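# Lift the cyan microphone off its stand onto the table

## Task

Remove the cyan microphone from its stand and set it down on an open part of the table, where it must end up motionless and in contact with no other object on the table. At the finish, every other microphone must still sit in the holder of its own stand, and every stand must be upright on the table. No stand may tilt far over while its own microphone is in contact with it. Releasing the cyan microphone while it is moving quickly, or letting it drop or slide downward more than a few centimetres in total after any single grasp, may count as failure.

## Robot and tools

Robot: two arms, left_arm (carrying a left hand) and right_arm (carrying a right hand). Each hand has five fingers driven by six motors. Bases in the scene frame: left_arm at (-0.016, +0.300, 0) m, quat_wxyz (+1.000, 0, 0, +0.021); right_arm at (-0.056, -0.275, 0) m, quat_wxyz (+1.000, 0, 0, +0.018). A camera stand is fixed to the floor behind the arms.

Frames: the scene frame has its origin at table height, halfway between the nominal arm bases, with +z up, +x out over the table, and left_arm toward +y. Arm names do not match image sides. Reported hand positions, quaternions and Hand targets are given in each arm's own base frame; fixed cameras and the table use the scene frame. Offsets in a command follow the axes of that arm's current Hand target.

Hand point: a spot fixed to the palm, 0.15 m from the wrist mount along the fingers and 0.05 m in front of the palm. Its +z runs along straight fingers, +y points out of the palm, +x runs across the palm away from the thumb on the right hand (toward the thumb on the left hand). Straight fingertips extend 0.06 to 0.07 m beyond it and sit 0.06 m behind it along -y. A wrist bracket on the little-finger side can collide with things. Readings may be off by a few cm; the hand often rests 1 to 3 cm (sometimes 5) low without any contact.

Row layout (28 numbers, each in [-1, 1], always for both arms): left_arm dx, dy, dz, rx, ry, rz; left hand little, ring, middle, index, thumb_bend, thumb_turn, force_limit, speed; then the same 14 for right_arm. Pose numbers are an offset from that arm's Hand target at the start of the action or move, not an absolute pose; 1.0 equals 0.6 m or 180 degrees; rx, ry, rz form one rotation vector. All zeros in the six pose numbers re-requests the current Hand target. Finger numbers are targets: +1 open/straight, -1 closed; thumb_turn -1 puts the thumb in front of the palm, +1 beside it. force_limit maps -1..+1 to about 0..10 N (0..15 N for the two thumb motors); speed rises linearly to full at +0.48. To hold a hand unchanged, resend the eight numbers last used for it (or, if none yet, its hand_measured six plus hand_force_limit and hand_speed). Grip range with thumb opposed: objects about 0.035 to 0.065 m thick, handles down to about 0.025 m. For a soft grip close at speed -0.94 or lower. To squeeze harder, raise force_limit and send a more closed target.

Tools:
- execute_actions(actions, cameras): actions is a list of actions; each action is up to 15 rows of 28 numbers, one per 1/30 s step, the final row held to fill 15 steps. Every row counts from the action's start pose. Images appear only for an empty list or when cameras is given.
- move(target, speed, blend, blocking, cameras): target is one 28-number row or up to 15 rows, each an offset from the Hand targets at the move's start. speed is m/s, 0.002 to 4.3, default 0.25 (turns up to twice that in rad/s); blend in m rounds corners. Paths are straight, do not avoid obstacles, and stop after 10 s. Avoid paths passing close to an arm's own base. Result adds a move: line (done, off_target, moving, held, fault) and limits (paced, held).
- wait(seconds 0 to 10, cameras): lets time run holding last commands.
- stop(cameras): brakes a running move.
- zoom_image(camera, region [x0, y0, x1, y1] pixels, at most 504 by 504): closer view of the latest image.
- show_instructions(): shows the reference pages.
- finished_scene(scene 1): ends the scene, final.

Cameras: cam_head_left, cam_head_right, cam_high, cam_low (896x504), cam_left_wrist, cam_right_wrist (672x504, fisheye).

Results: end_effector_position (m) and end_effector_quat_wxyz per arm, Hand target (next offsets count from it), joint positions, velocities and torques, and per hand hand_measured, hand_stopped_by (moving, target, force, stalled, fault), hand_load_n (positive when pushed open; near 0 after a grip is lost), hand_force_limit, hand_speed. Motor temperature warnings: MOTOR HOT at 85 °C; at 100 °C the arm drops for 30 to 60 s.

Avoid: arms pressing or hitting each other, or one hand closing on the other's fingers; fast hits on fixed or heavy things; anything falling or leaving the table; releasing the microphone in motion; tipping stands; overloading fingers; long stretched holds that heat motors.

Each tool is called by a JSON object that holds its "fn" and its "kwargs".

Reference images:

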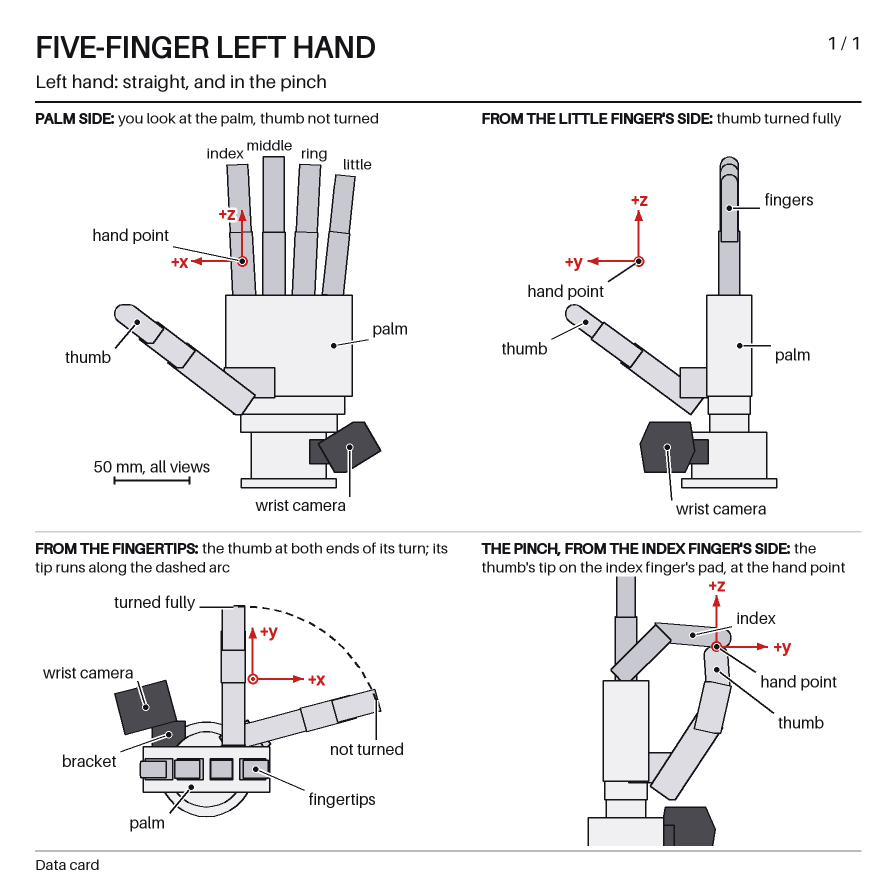

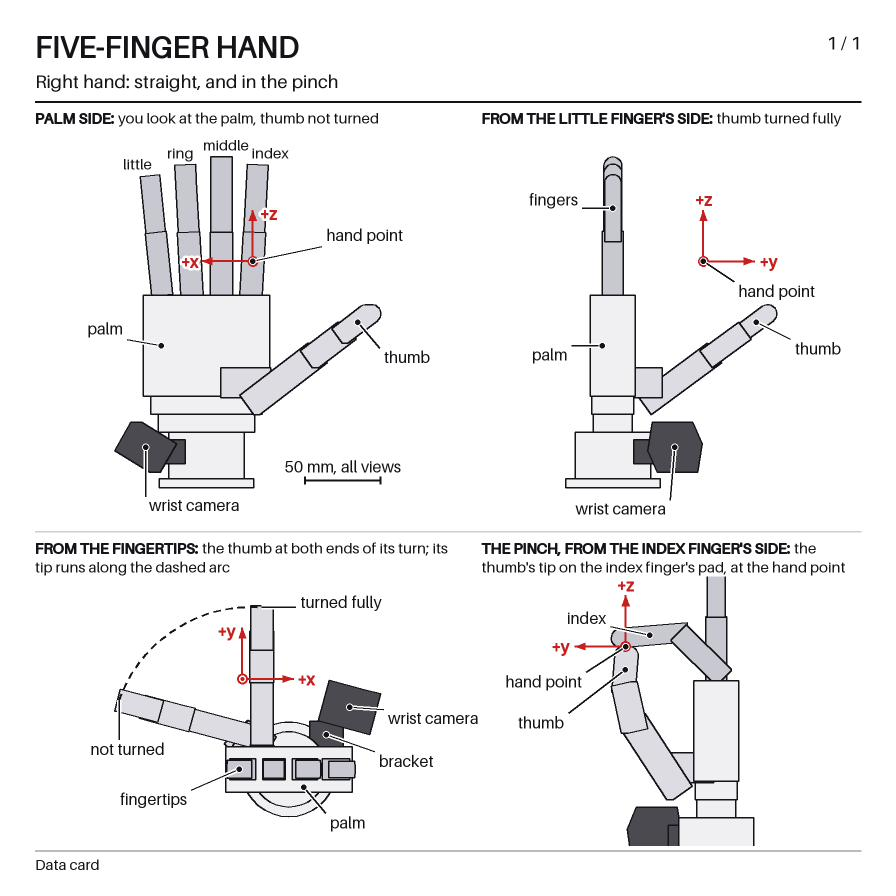

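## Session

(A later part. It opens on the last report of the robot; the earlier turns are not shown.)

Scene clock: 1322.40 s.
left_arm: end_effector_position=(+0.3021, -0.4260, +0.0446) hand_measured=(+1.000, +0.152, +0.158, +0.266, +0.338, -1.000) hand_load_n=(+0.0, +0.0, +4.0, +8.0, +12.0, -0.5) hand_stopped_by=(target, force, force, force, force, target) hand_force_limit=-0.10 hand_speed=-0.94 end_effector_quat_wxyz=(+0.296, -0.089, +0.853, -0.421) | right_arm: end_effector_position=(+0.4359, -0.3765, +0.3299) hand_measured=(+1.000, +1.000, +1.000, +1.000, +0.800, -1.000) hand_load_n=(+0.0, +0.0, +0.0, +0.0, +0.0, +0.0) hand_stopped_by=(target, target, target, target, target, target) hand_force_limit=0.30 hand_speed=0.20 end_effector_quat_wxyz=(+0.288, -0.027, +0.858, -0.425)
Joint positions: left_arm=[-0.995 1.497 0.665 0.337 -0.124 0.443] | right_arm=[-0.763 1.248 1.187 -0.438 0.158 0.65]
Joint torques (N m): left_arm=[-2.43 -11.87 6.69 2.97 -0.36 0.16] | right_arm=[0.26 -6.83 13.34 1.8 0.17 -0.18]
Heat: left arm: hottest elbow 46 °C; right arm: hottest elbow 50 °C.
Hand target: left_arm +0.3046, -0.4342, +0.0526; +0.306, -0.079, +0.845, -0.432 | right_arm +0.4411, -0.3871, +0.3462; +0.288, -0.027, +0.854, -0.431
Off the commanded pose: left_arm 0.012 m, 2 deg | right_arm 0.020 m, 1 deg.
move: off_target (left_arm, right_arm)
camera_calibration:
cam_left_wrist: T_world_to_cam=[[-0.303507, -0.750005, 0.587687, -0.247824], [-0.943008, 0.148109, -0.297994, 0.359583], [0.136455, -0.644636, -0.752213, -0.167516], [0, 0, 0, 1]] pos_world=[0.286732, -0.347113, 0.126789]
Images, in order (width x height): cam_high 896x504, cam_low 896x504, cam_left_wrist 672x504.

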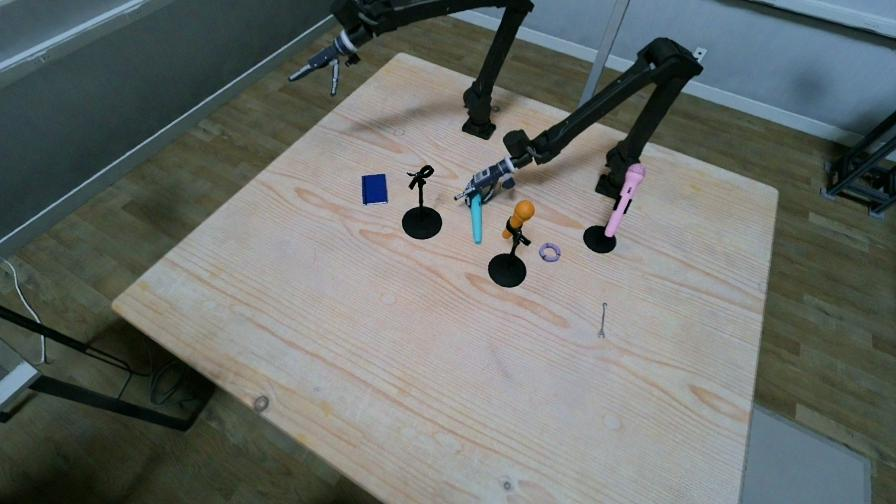

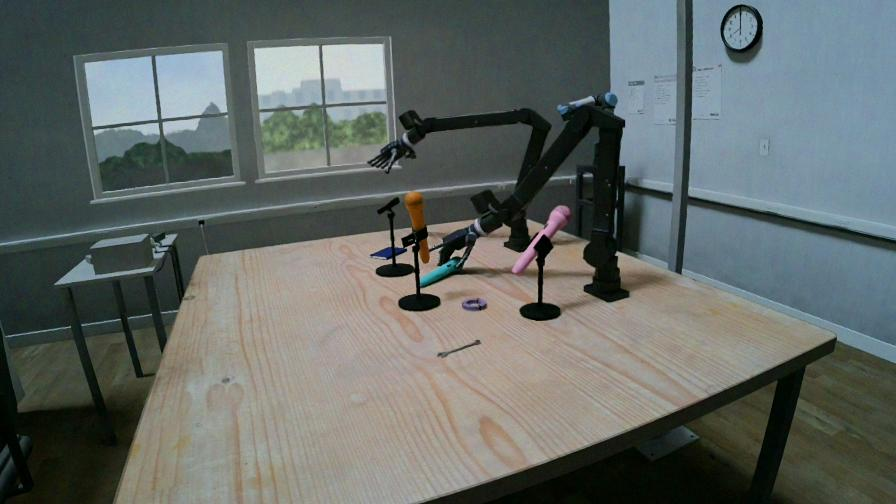

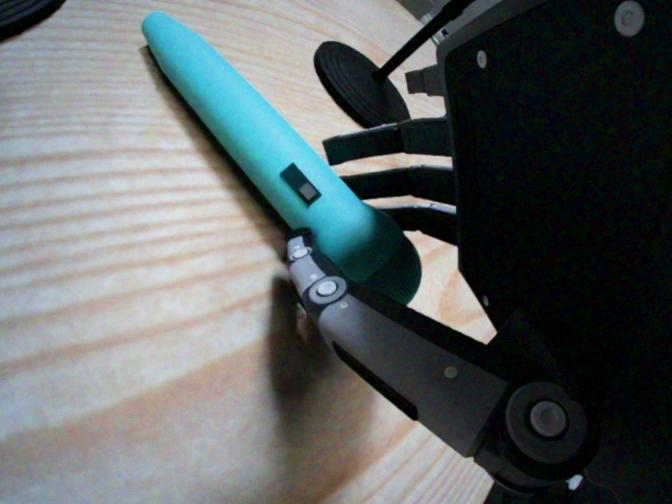

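{"fn": "move", "kwargs": {"target": [0.006,0.0105,0.0059,0,0,0,1,-0.2,-0.2,-0.1,0.1,-1,-0.1,-0.94, 0,0,0,0,0,0,1,1,1,1,0.8,-1,0.3,0.2], "speed": 0.03, "cameras": ["cam_left_wrist","cam_low"]}}

{"fn": "zoom_image", "kwargs": {"camera": "cam_low", "region": [410, 220, 510, 300]}}

Scene clock: 1326.50 s.
left_arm: end_effector_position=(+0.3039, -0.4283, +0.0425) hand_measured=(+1.000, +0.152, +0.158, +0.266, +0.338, -1.000) hand_load_n=(+0.0, +0.0, +4.0, +8.5, +11.5, -0.5) hand_stopped_by=(target, force, force, force, force, target) hand_force_limit=-0.10 hand_speed=-0.94 end_effector_quat_wxyz=(+0.299, -0.087, +0.850, -0.425) | right_arm: end_effector_position=(+0.4359, -0.3765, +0.3299) hand_measured=(+1.000, +1.000, +1.000, +1.000, +0.800, -1.000) hand_load_n=(+0.0, +0.0, +0.0, +0.0, +0.0, +0.0) hand_stopped_by=(target, target, target, target, target, target) hand_force_limit=0.30 hand_speed=0.20 end_effector_quat_wxyz=(+0.288, -0.027, +0.858, -0.425)
Joint positions: left_arm=[-0.995 1.51 0.662 0.368 -0.124 0.446] | right_arm=[-0.763 1.248 1.187 -0.438 0.158 0.65]
Joint torques (N m): left_arm=[-2.37 -11.28 6.35 2.86 -0.32 0.12] | right_arm=[-0.56 -6.18 13.3 1.78 0.17 -0.23]
Heat: left arm: hottest elbow 46 °C; right arm: hottest elbow 50 °C.
Hand target: left_arm +0.3046, -0.4342, +0.0445; +0.306, -0.079, +0.845, -0.432 | right_arm +0.4411, -0.3871, +0.3462; +0.288, -0.027, +0.854, -0.431
Off the commanded pose: left_arm 0.006 m, 2 deg | right_arm 0.020 m, 1 deg.
move: off_target (right_arm)
camera_calibration:
cam_left_wrist: T_world_to_cam=[[-0.310251, -0.744086, 0.591676, -0.243194], [-0.939828, 0.146404, -0.30869, 0.359718], [0.143068, -0.651845, -0.744735, -0.176261], [0, 0, 0, 1]] pos_world=[0.287839, -0.348517, 0.123666]
Images, in order (width x height): cam_low 896x504, cam_left_wrist 672x504.

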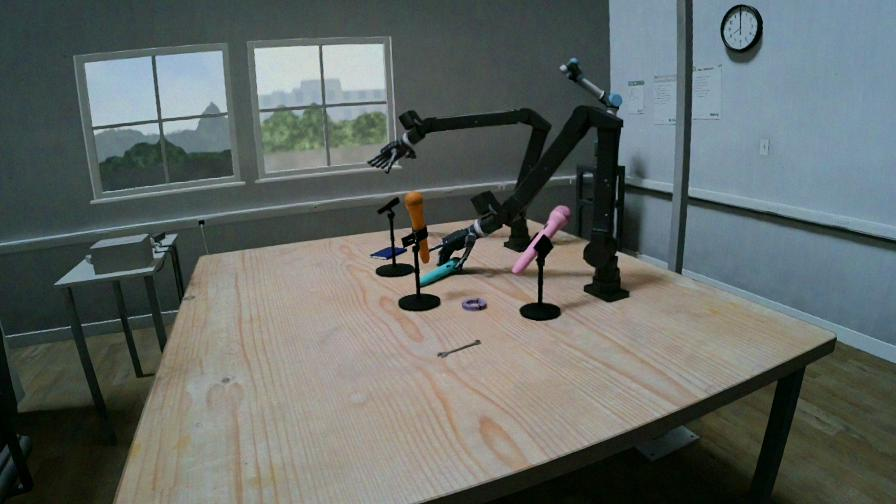

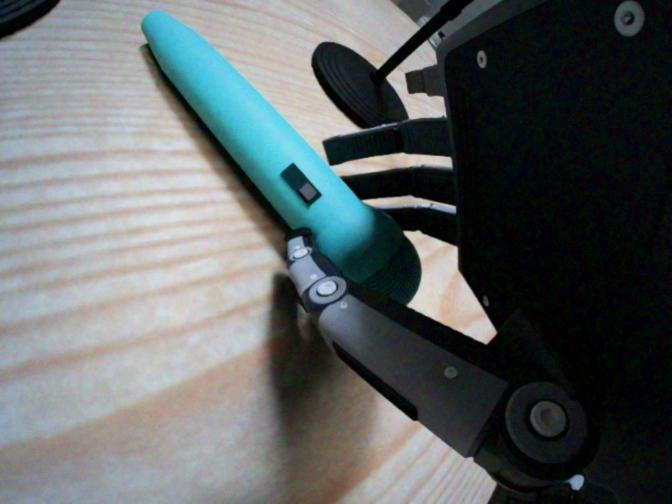

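Scaled by 5.040 from the camera's 896x504 image, which has a finer 1280x720 frame.

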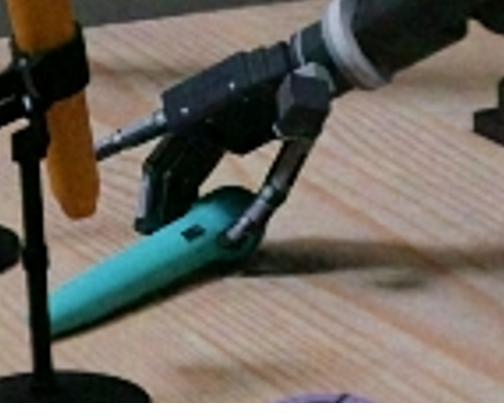

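{"fn": "move", "kwargs": {"target": [0,0,0,0,0,0,1,0.35,0.35,0.45,0.5,-1,-0.1,-0.85, 0,0,0,0,0,0,1,1,1,1,0.8,-1,0.3,0.2], "speed": 0.03, "cameras": ["cam_left_wrist","cam_low"]}}

{"fn": "zoom_image", "kwargs": {"camera": "cam_low", "region": [410, 220, 510, 300]}}

Scene clock: 1341.83 s.
left_arm: end_effector_position=(+0.3047, -0.4293, +0.0440) hand_measured=(+1.000, +0.350, +0.350, +0.450, +0.500, -1.000) hand_load_n=(+0.0, +0.0, +0.0, +0.0, +0.0, +0.0) hand_stopped_by=(target, target, target, target, target, target) hand_force_limit=-0.10 hand_speed=-0.85 end_effector_quat_wxyz=(+0.301, -0.087, +0.848, -0.428) | right_arm: end_effector_position=(+0.4359, -0.3765, +0.3299) hand_measured=(+1.000, +1.000, +1.000, +1.000, +0.800, -1.000) hand_load_n=(+0.0, +0.0, +0.0, +0.0, +0.0, +0.0) hand_stopped_by=(target, target, target, target, target, target) hand_force_limit=0.30 hand_speed=0.20 end_effector_quat_wxyz=(+0.288, -0.027, +0.858, -0.425)
Joint positions: left_arm=[-0.995 1.51 0.662 0.375 -0.125 0.448] | right_arm=[-0.763 1.248 1.187 -0.438 0.158 0.65]
Joint torques (N m): left_arm=[-2.43 -11.28 6.35 2.59 -0.3 0.11] | right_arm=[0.21 -6.77 13.18 1.61 0.17 -0.21]
Heat: left arm: hottest elbow 44 °C; right arm: hottest elbow 51 °C.
Hand target: left_arm +0.3046, -0.4342, +0.0446; +0.306, -0.079, +0.845, -0.432 | right_arm +0.4411, -0.3871, +0.3462; +0.288, -0.027, +0.854, -0.431
Off the commanded pose: left_arm 0.005 m, 1 deg | right_arm 0.020 m, 1 deg.
move: off_target (right_arm)
camera_calibration:
cam_left_wrist: T_world_to_cam=[[-0.313613, -0.740927, 0.593863, -0.242331], [-0.938162, 0.145202, -0.314274, 0.360412], [0.146624, -0.6557, -0.740647, -0.178797], [0, 0, 0, 1]] pos_world=[0.288342, -0.34912, 0.124754]
Images, in order (width x height): cam_low 896x504, cam_left_wrist 672x504.

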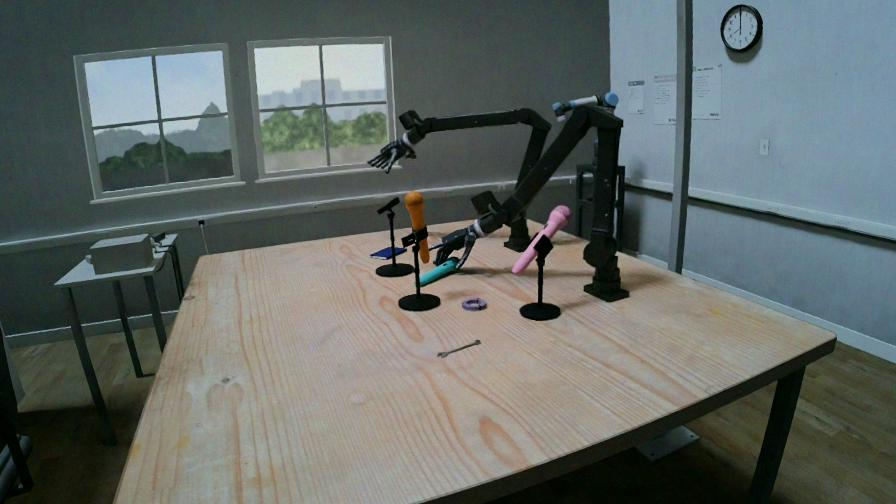

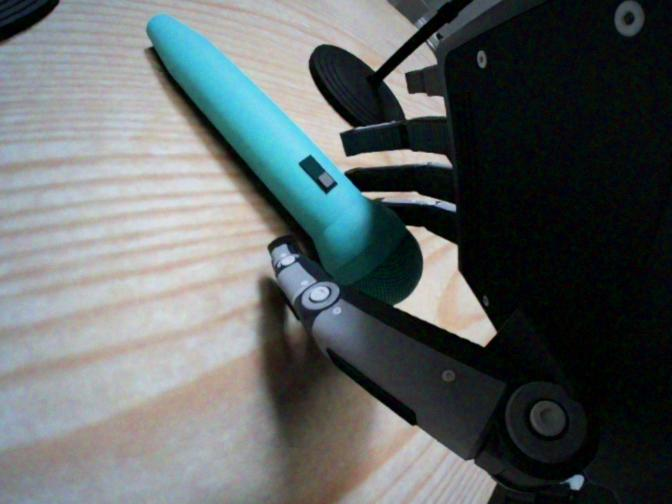

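Scaled by 5.040 from the camera's 896x504 image, which has a finer 1280x720 frame.

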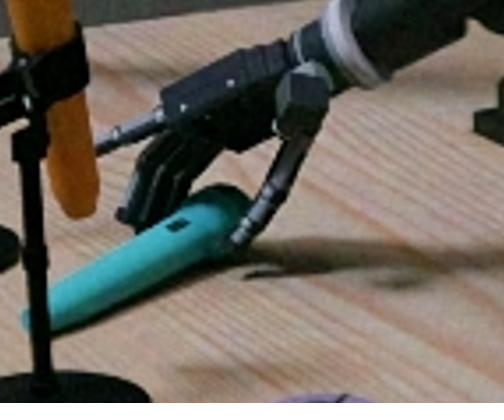

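{"fn": "move", "kwargs": {"target": [[0,0,0,0,0,0,1,1,1,1,0.65,-1,-0.1,-0.6, 0,0,0,0,0,0,1,1,1,1,0.8,-1,0.3,0.2],[-0.018,-0.03,-0.02,0,0,0,1,1,1,1,0.65,-1,-0.1,-0.6, 0,0,0,0,0,0,1,1,1,1,0.8,-1,0.3,0.2],[-0.0877,-0.1485,-0.1028,0,0,0,1,1,1,1,0.65,-1,-0.1,-0.6, 0,0,0,0,0,0,1,1,1,1,0.8,-1,0.3,0.2]], "speed": [0.05,0.05,0.12], "blend": [0,0.01,0], "cameras": ["all"]}}

{"fn": "zoom_image", "kwargs": {"camera": "cam_high", "region": [400, 140, 560, 280]}}

{"fn": "zoom_image", "kwargs": {"camera": "cam_low", "region": [360, 180, 500, 320]}}

Scene clock: 1349.67 s.
left_arm: end_effector_position=(+0.2953, -0.4148, +0.1475) hand_measured=(+1.000, +1.000, +1.000, +1.000, +0.650, -1.000) hand_load_n=(+0.0, +0.0, +0.0, +0.0, -0.5, +0.0) hand_stopped_by=(target, target, target, target, target, target) hand_force_limit=-0.10 hand_speed=-0.60 end_effector_quat_wxyz=(+0.300, -0.086, +0.850, -0.425) | right_arm: end_effector_position=(+0.4359, -0.3765, +0.3299) hand_measured=(+1.000, +1.000, +1.000, +1.000, +0.800, -1.000) hand_load_n=(+0.0, -0.5, +0.0, -0.5, +0.0, +0.0) hand_stopped_by=(target, target, target, target, target, target) hand_force_limit=0.30 hand_speed=0.20 end_effector_quat_wxyz=(+0.288, -0.027, +0.858, -0.425)
Joint positions: left_arm=[-0.996 1.249 0.758 0.01 -0.125 0.449] | right_arm=[-0.763 1.248 1.187 -0.438 0.158 0.65]
Joint torques (N m): left_arm=[-2.49 -9.93 10.76 1.07 -0.32 0.09] | right_arm=[0.26 -6.07 13.03 1.69 0.19 -0.2]
Motor temperatures (°C): left_arm=[29 38 44 28 27 27] | right_arm=[30 32 52 28 30 30]
Heat: left arm: hottest elbow 44 °C; right arm: hottest elbow 52 °C.
Hand target: left_arm +0.2989, -0.4259, +0.1646; +0.306, -0.079, +0.845, -0.432 | right_arm +0.4411, -0.3871, +0.3462; +0.288, -0.027, +0.854, -0.431
Off the commanded pose: left_arm 0.021 m, 1 deg | right_arm 0.020 m, 1 deg.
move: off_target (left_arm, right_arm)
camera_calibration:
cam_left_wrist: T_world_to_cam=[[-0.312148, -0.744956, 0.58958, -0.297517], [-0.939073, 0.147947, -0.310247, 0.38273], [0.143894, -0.650502, -0.745749, -0.087551], [0, 0, 0, 1]] pos_world=[0.27914, -0.335213, 0.22886]
cam_right_wrist: T_world_to_cam=[[0.0101926, 0.568794, -0.822417, 0.482681], [0.492296, 0.713026, 0.499238, -0.109116], [0.870368, -0.409961, -0.272747, -0.327052], [0, 0, 0, 1]] pos_world=[0.333453, -0.330822, 0.362237]

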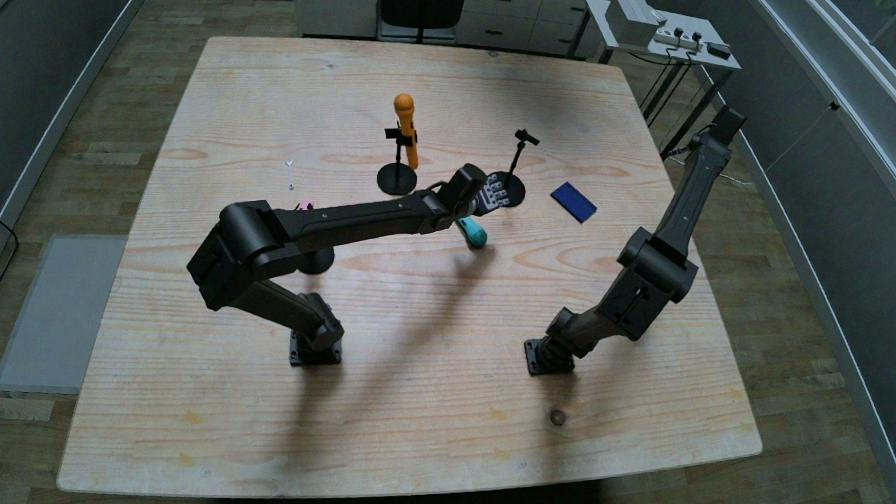

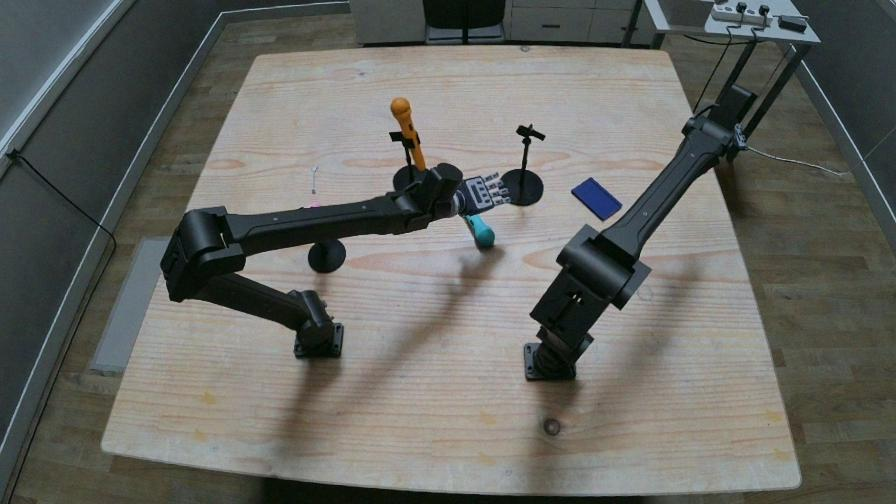

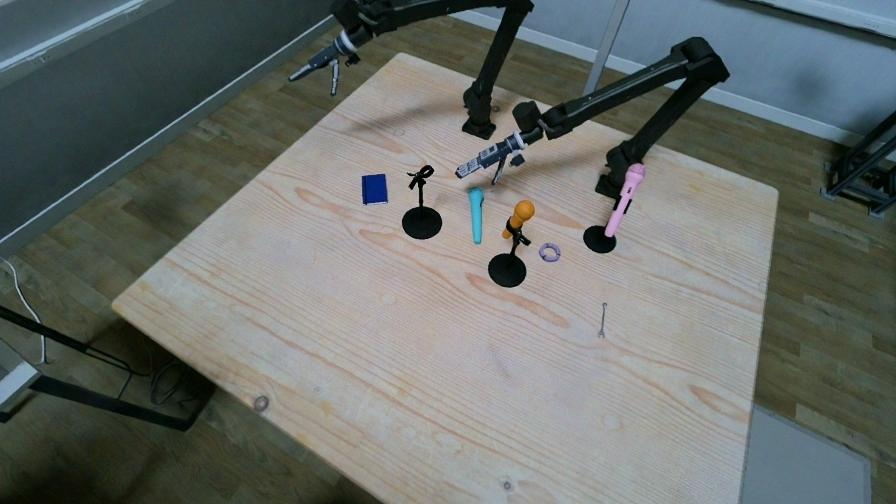

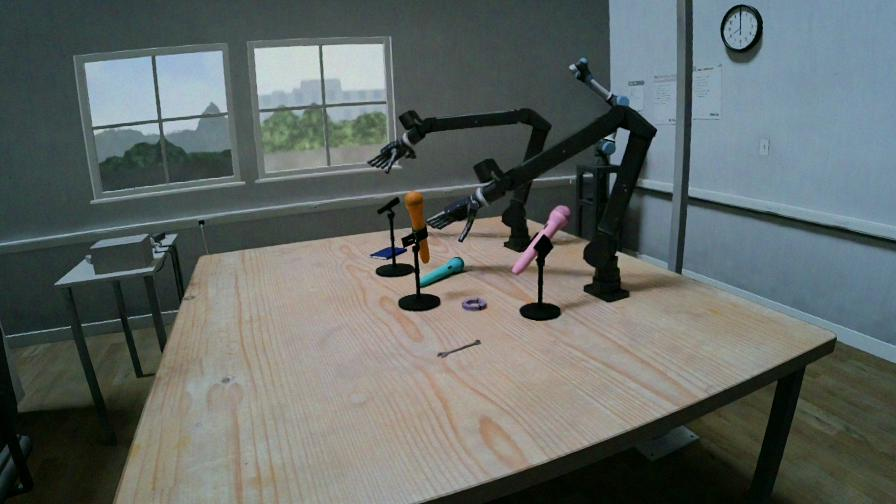

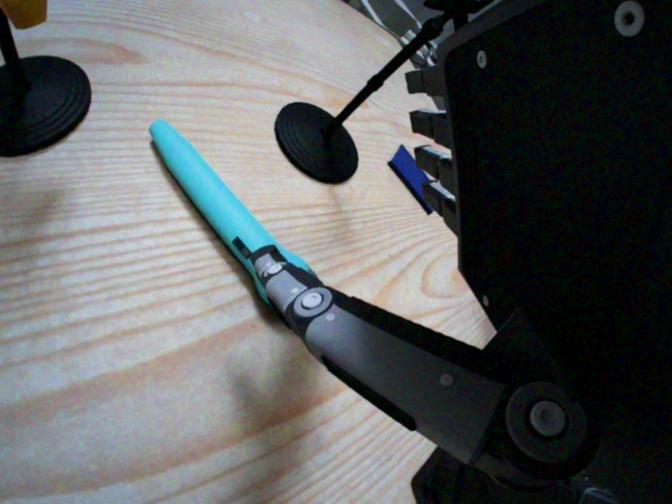

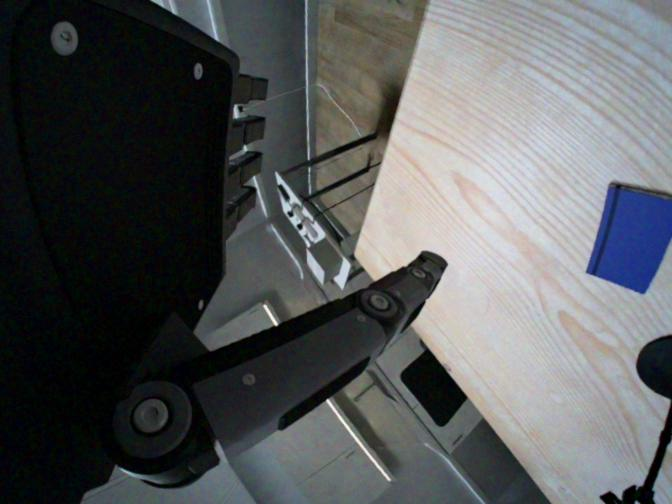

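Scaled by 3.150 from the camera's 896x504 image, which has a finer 1280x720 frame.

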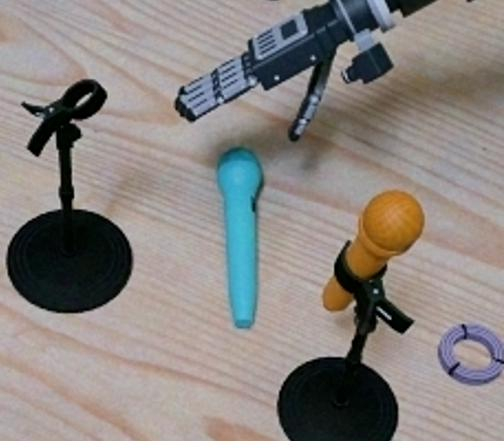

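Scaled by 3.600 from the camera's 896x504 image, which has a finer 1280x720 frame.

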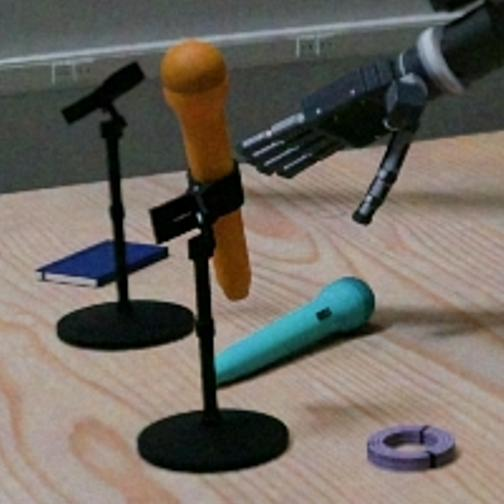

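{"fn": "wait", "kwargs": {"seconds": 1, "cameras": ["cam_high","cam_low"]}}

Scene clock: 1352.90 s.
left_arm: end_effector_position=(+0.2953, -0.4148, +0.1475) hand_measured=(+1.000, +1.000, +1.000, +1.000, +0.650, -1.000) hand_load_n=(+0.0, +0.0, +0.0, +0.0, +0.0, +0.0) hand_stopped_by=(target, target, target, target, target, target) hand_force_limit=-0.10 hand_speed=-0.60 end_effector_quat_wxyz=(+0.300, -0.086, +0.850, -0.425) | right_arm: end_effector_position=(+0.4359, -0.3765, +0.3299) hand_measured=(+1.000, +1.000, +1.000, +1.000, +0.800, -1.000) hand_load_n=(+0.0, +0.0, +0.0, +0.0, +0.0, +0.0) hand_stopped_by=(target, target, target, target, target, target) hand_force_limit=0.30 hand_speed=0.20 end_effector_quat_wxyz=(+0.288, -0.027, +0.858, -0.425)
Joint positions: left_arm=[-0.996 1.249 0.758 0.01 -0.125 0.449] | right_arm=[-0.763 1.248 1.187 -0.438 0.158 0.65]
Joint torques (N m): left_arm=[-2.55 -9.93 10.74 1.07 -0.32 0.09] | right_arm=[-0.09 -6.77 13.37 1.72 0.18 -0.25]
Heat: left arm: hottest elbow 44 °C; right arm: hottest elbow 52 °C.
Hand target: left_arm +0.2989, -0.4259, +0.1646; +0.306, -0.079, +0.845, -0.432 | right_arm +0.4411, -0.3871, +0.3462; +0.288, -0.027, +0.854, -0.431
Off the commanded pose: left_arm 0.021 m, 1 deg | right_arm 0.020 m, 1 deg.
wait: 1.00 s; at rest from the start
Images, in order (width x height): cam_high 896x504, cam_low 896x504.

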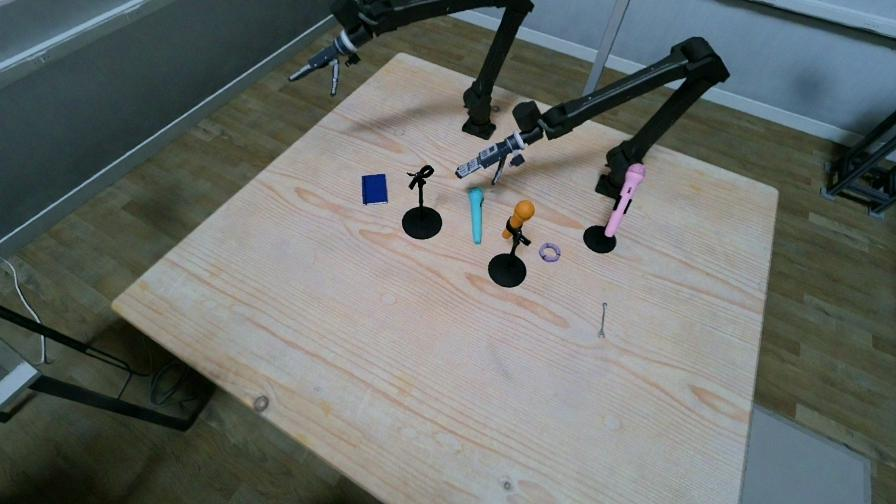

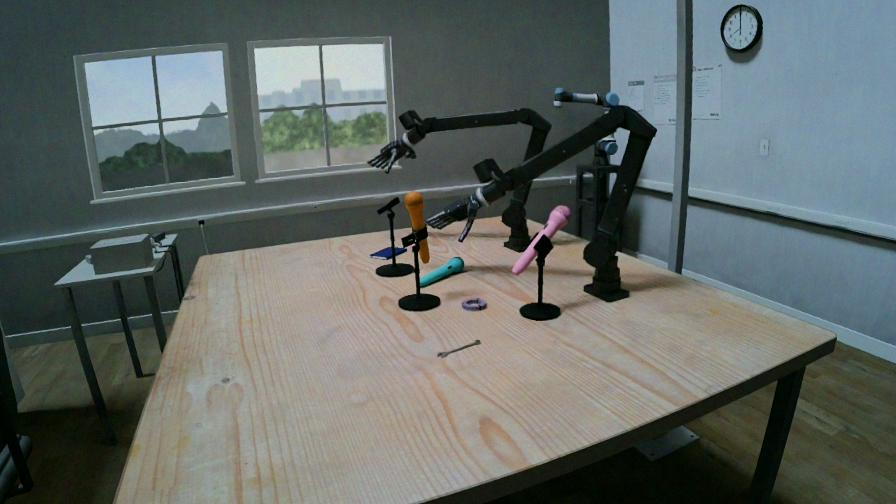

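{"fn": "finished_scene", "kwargs": {}}

The scene is finished: the task was done.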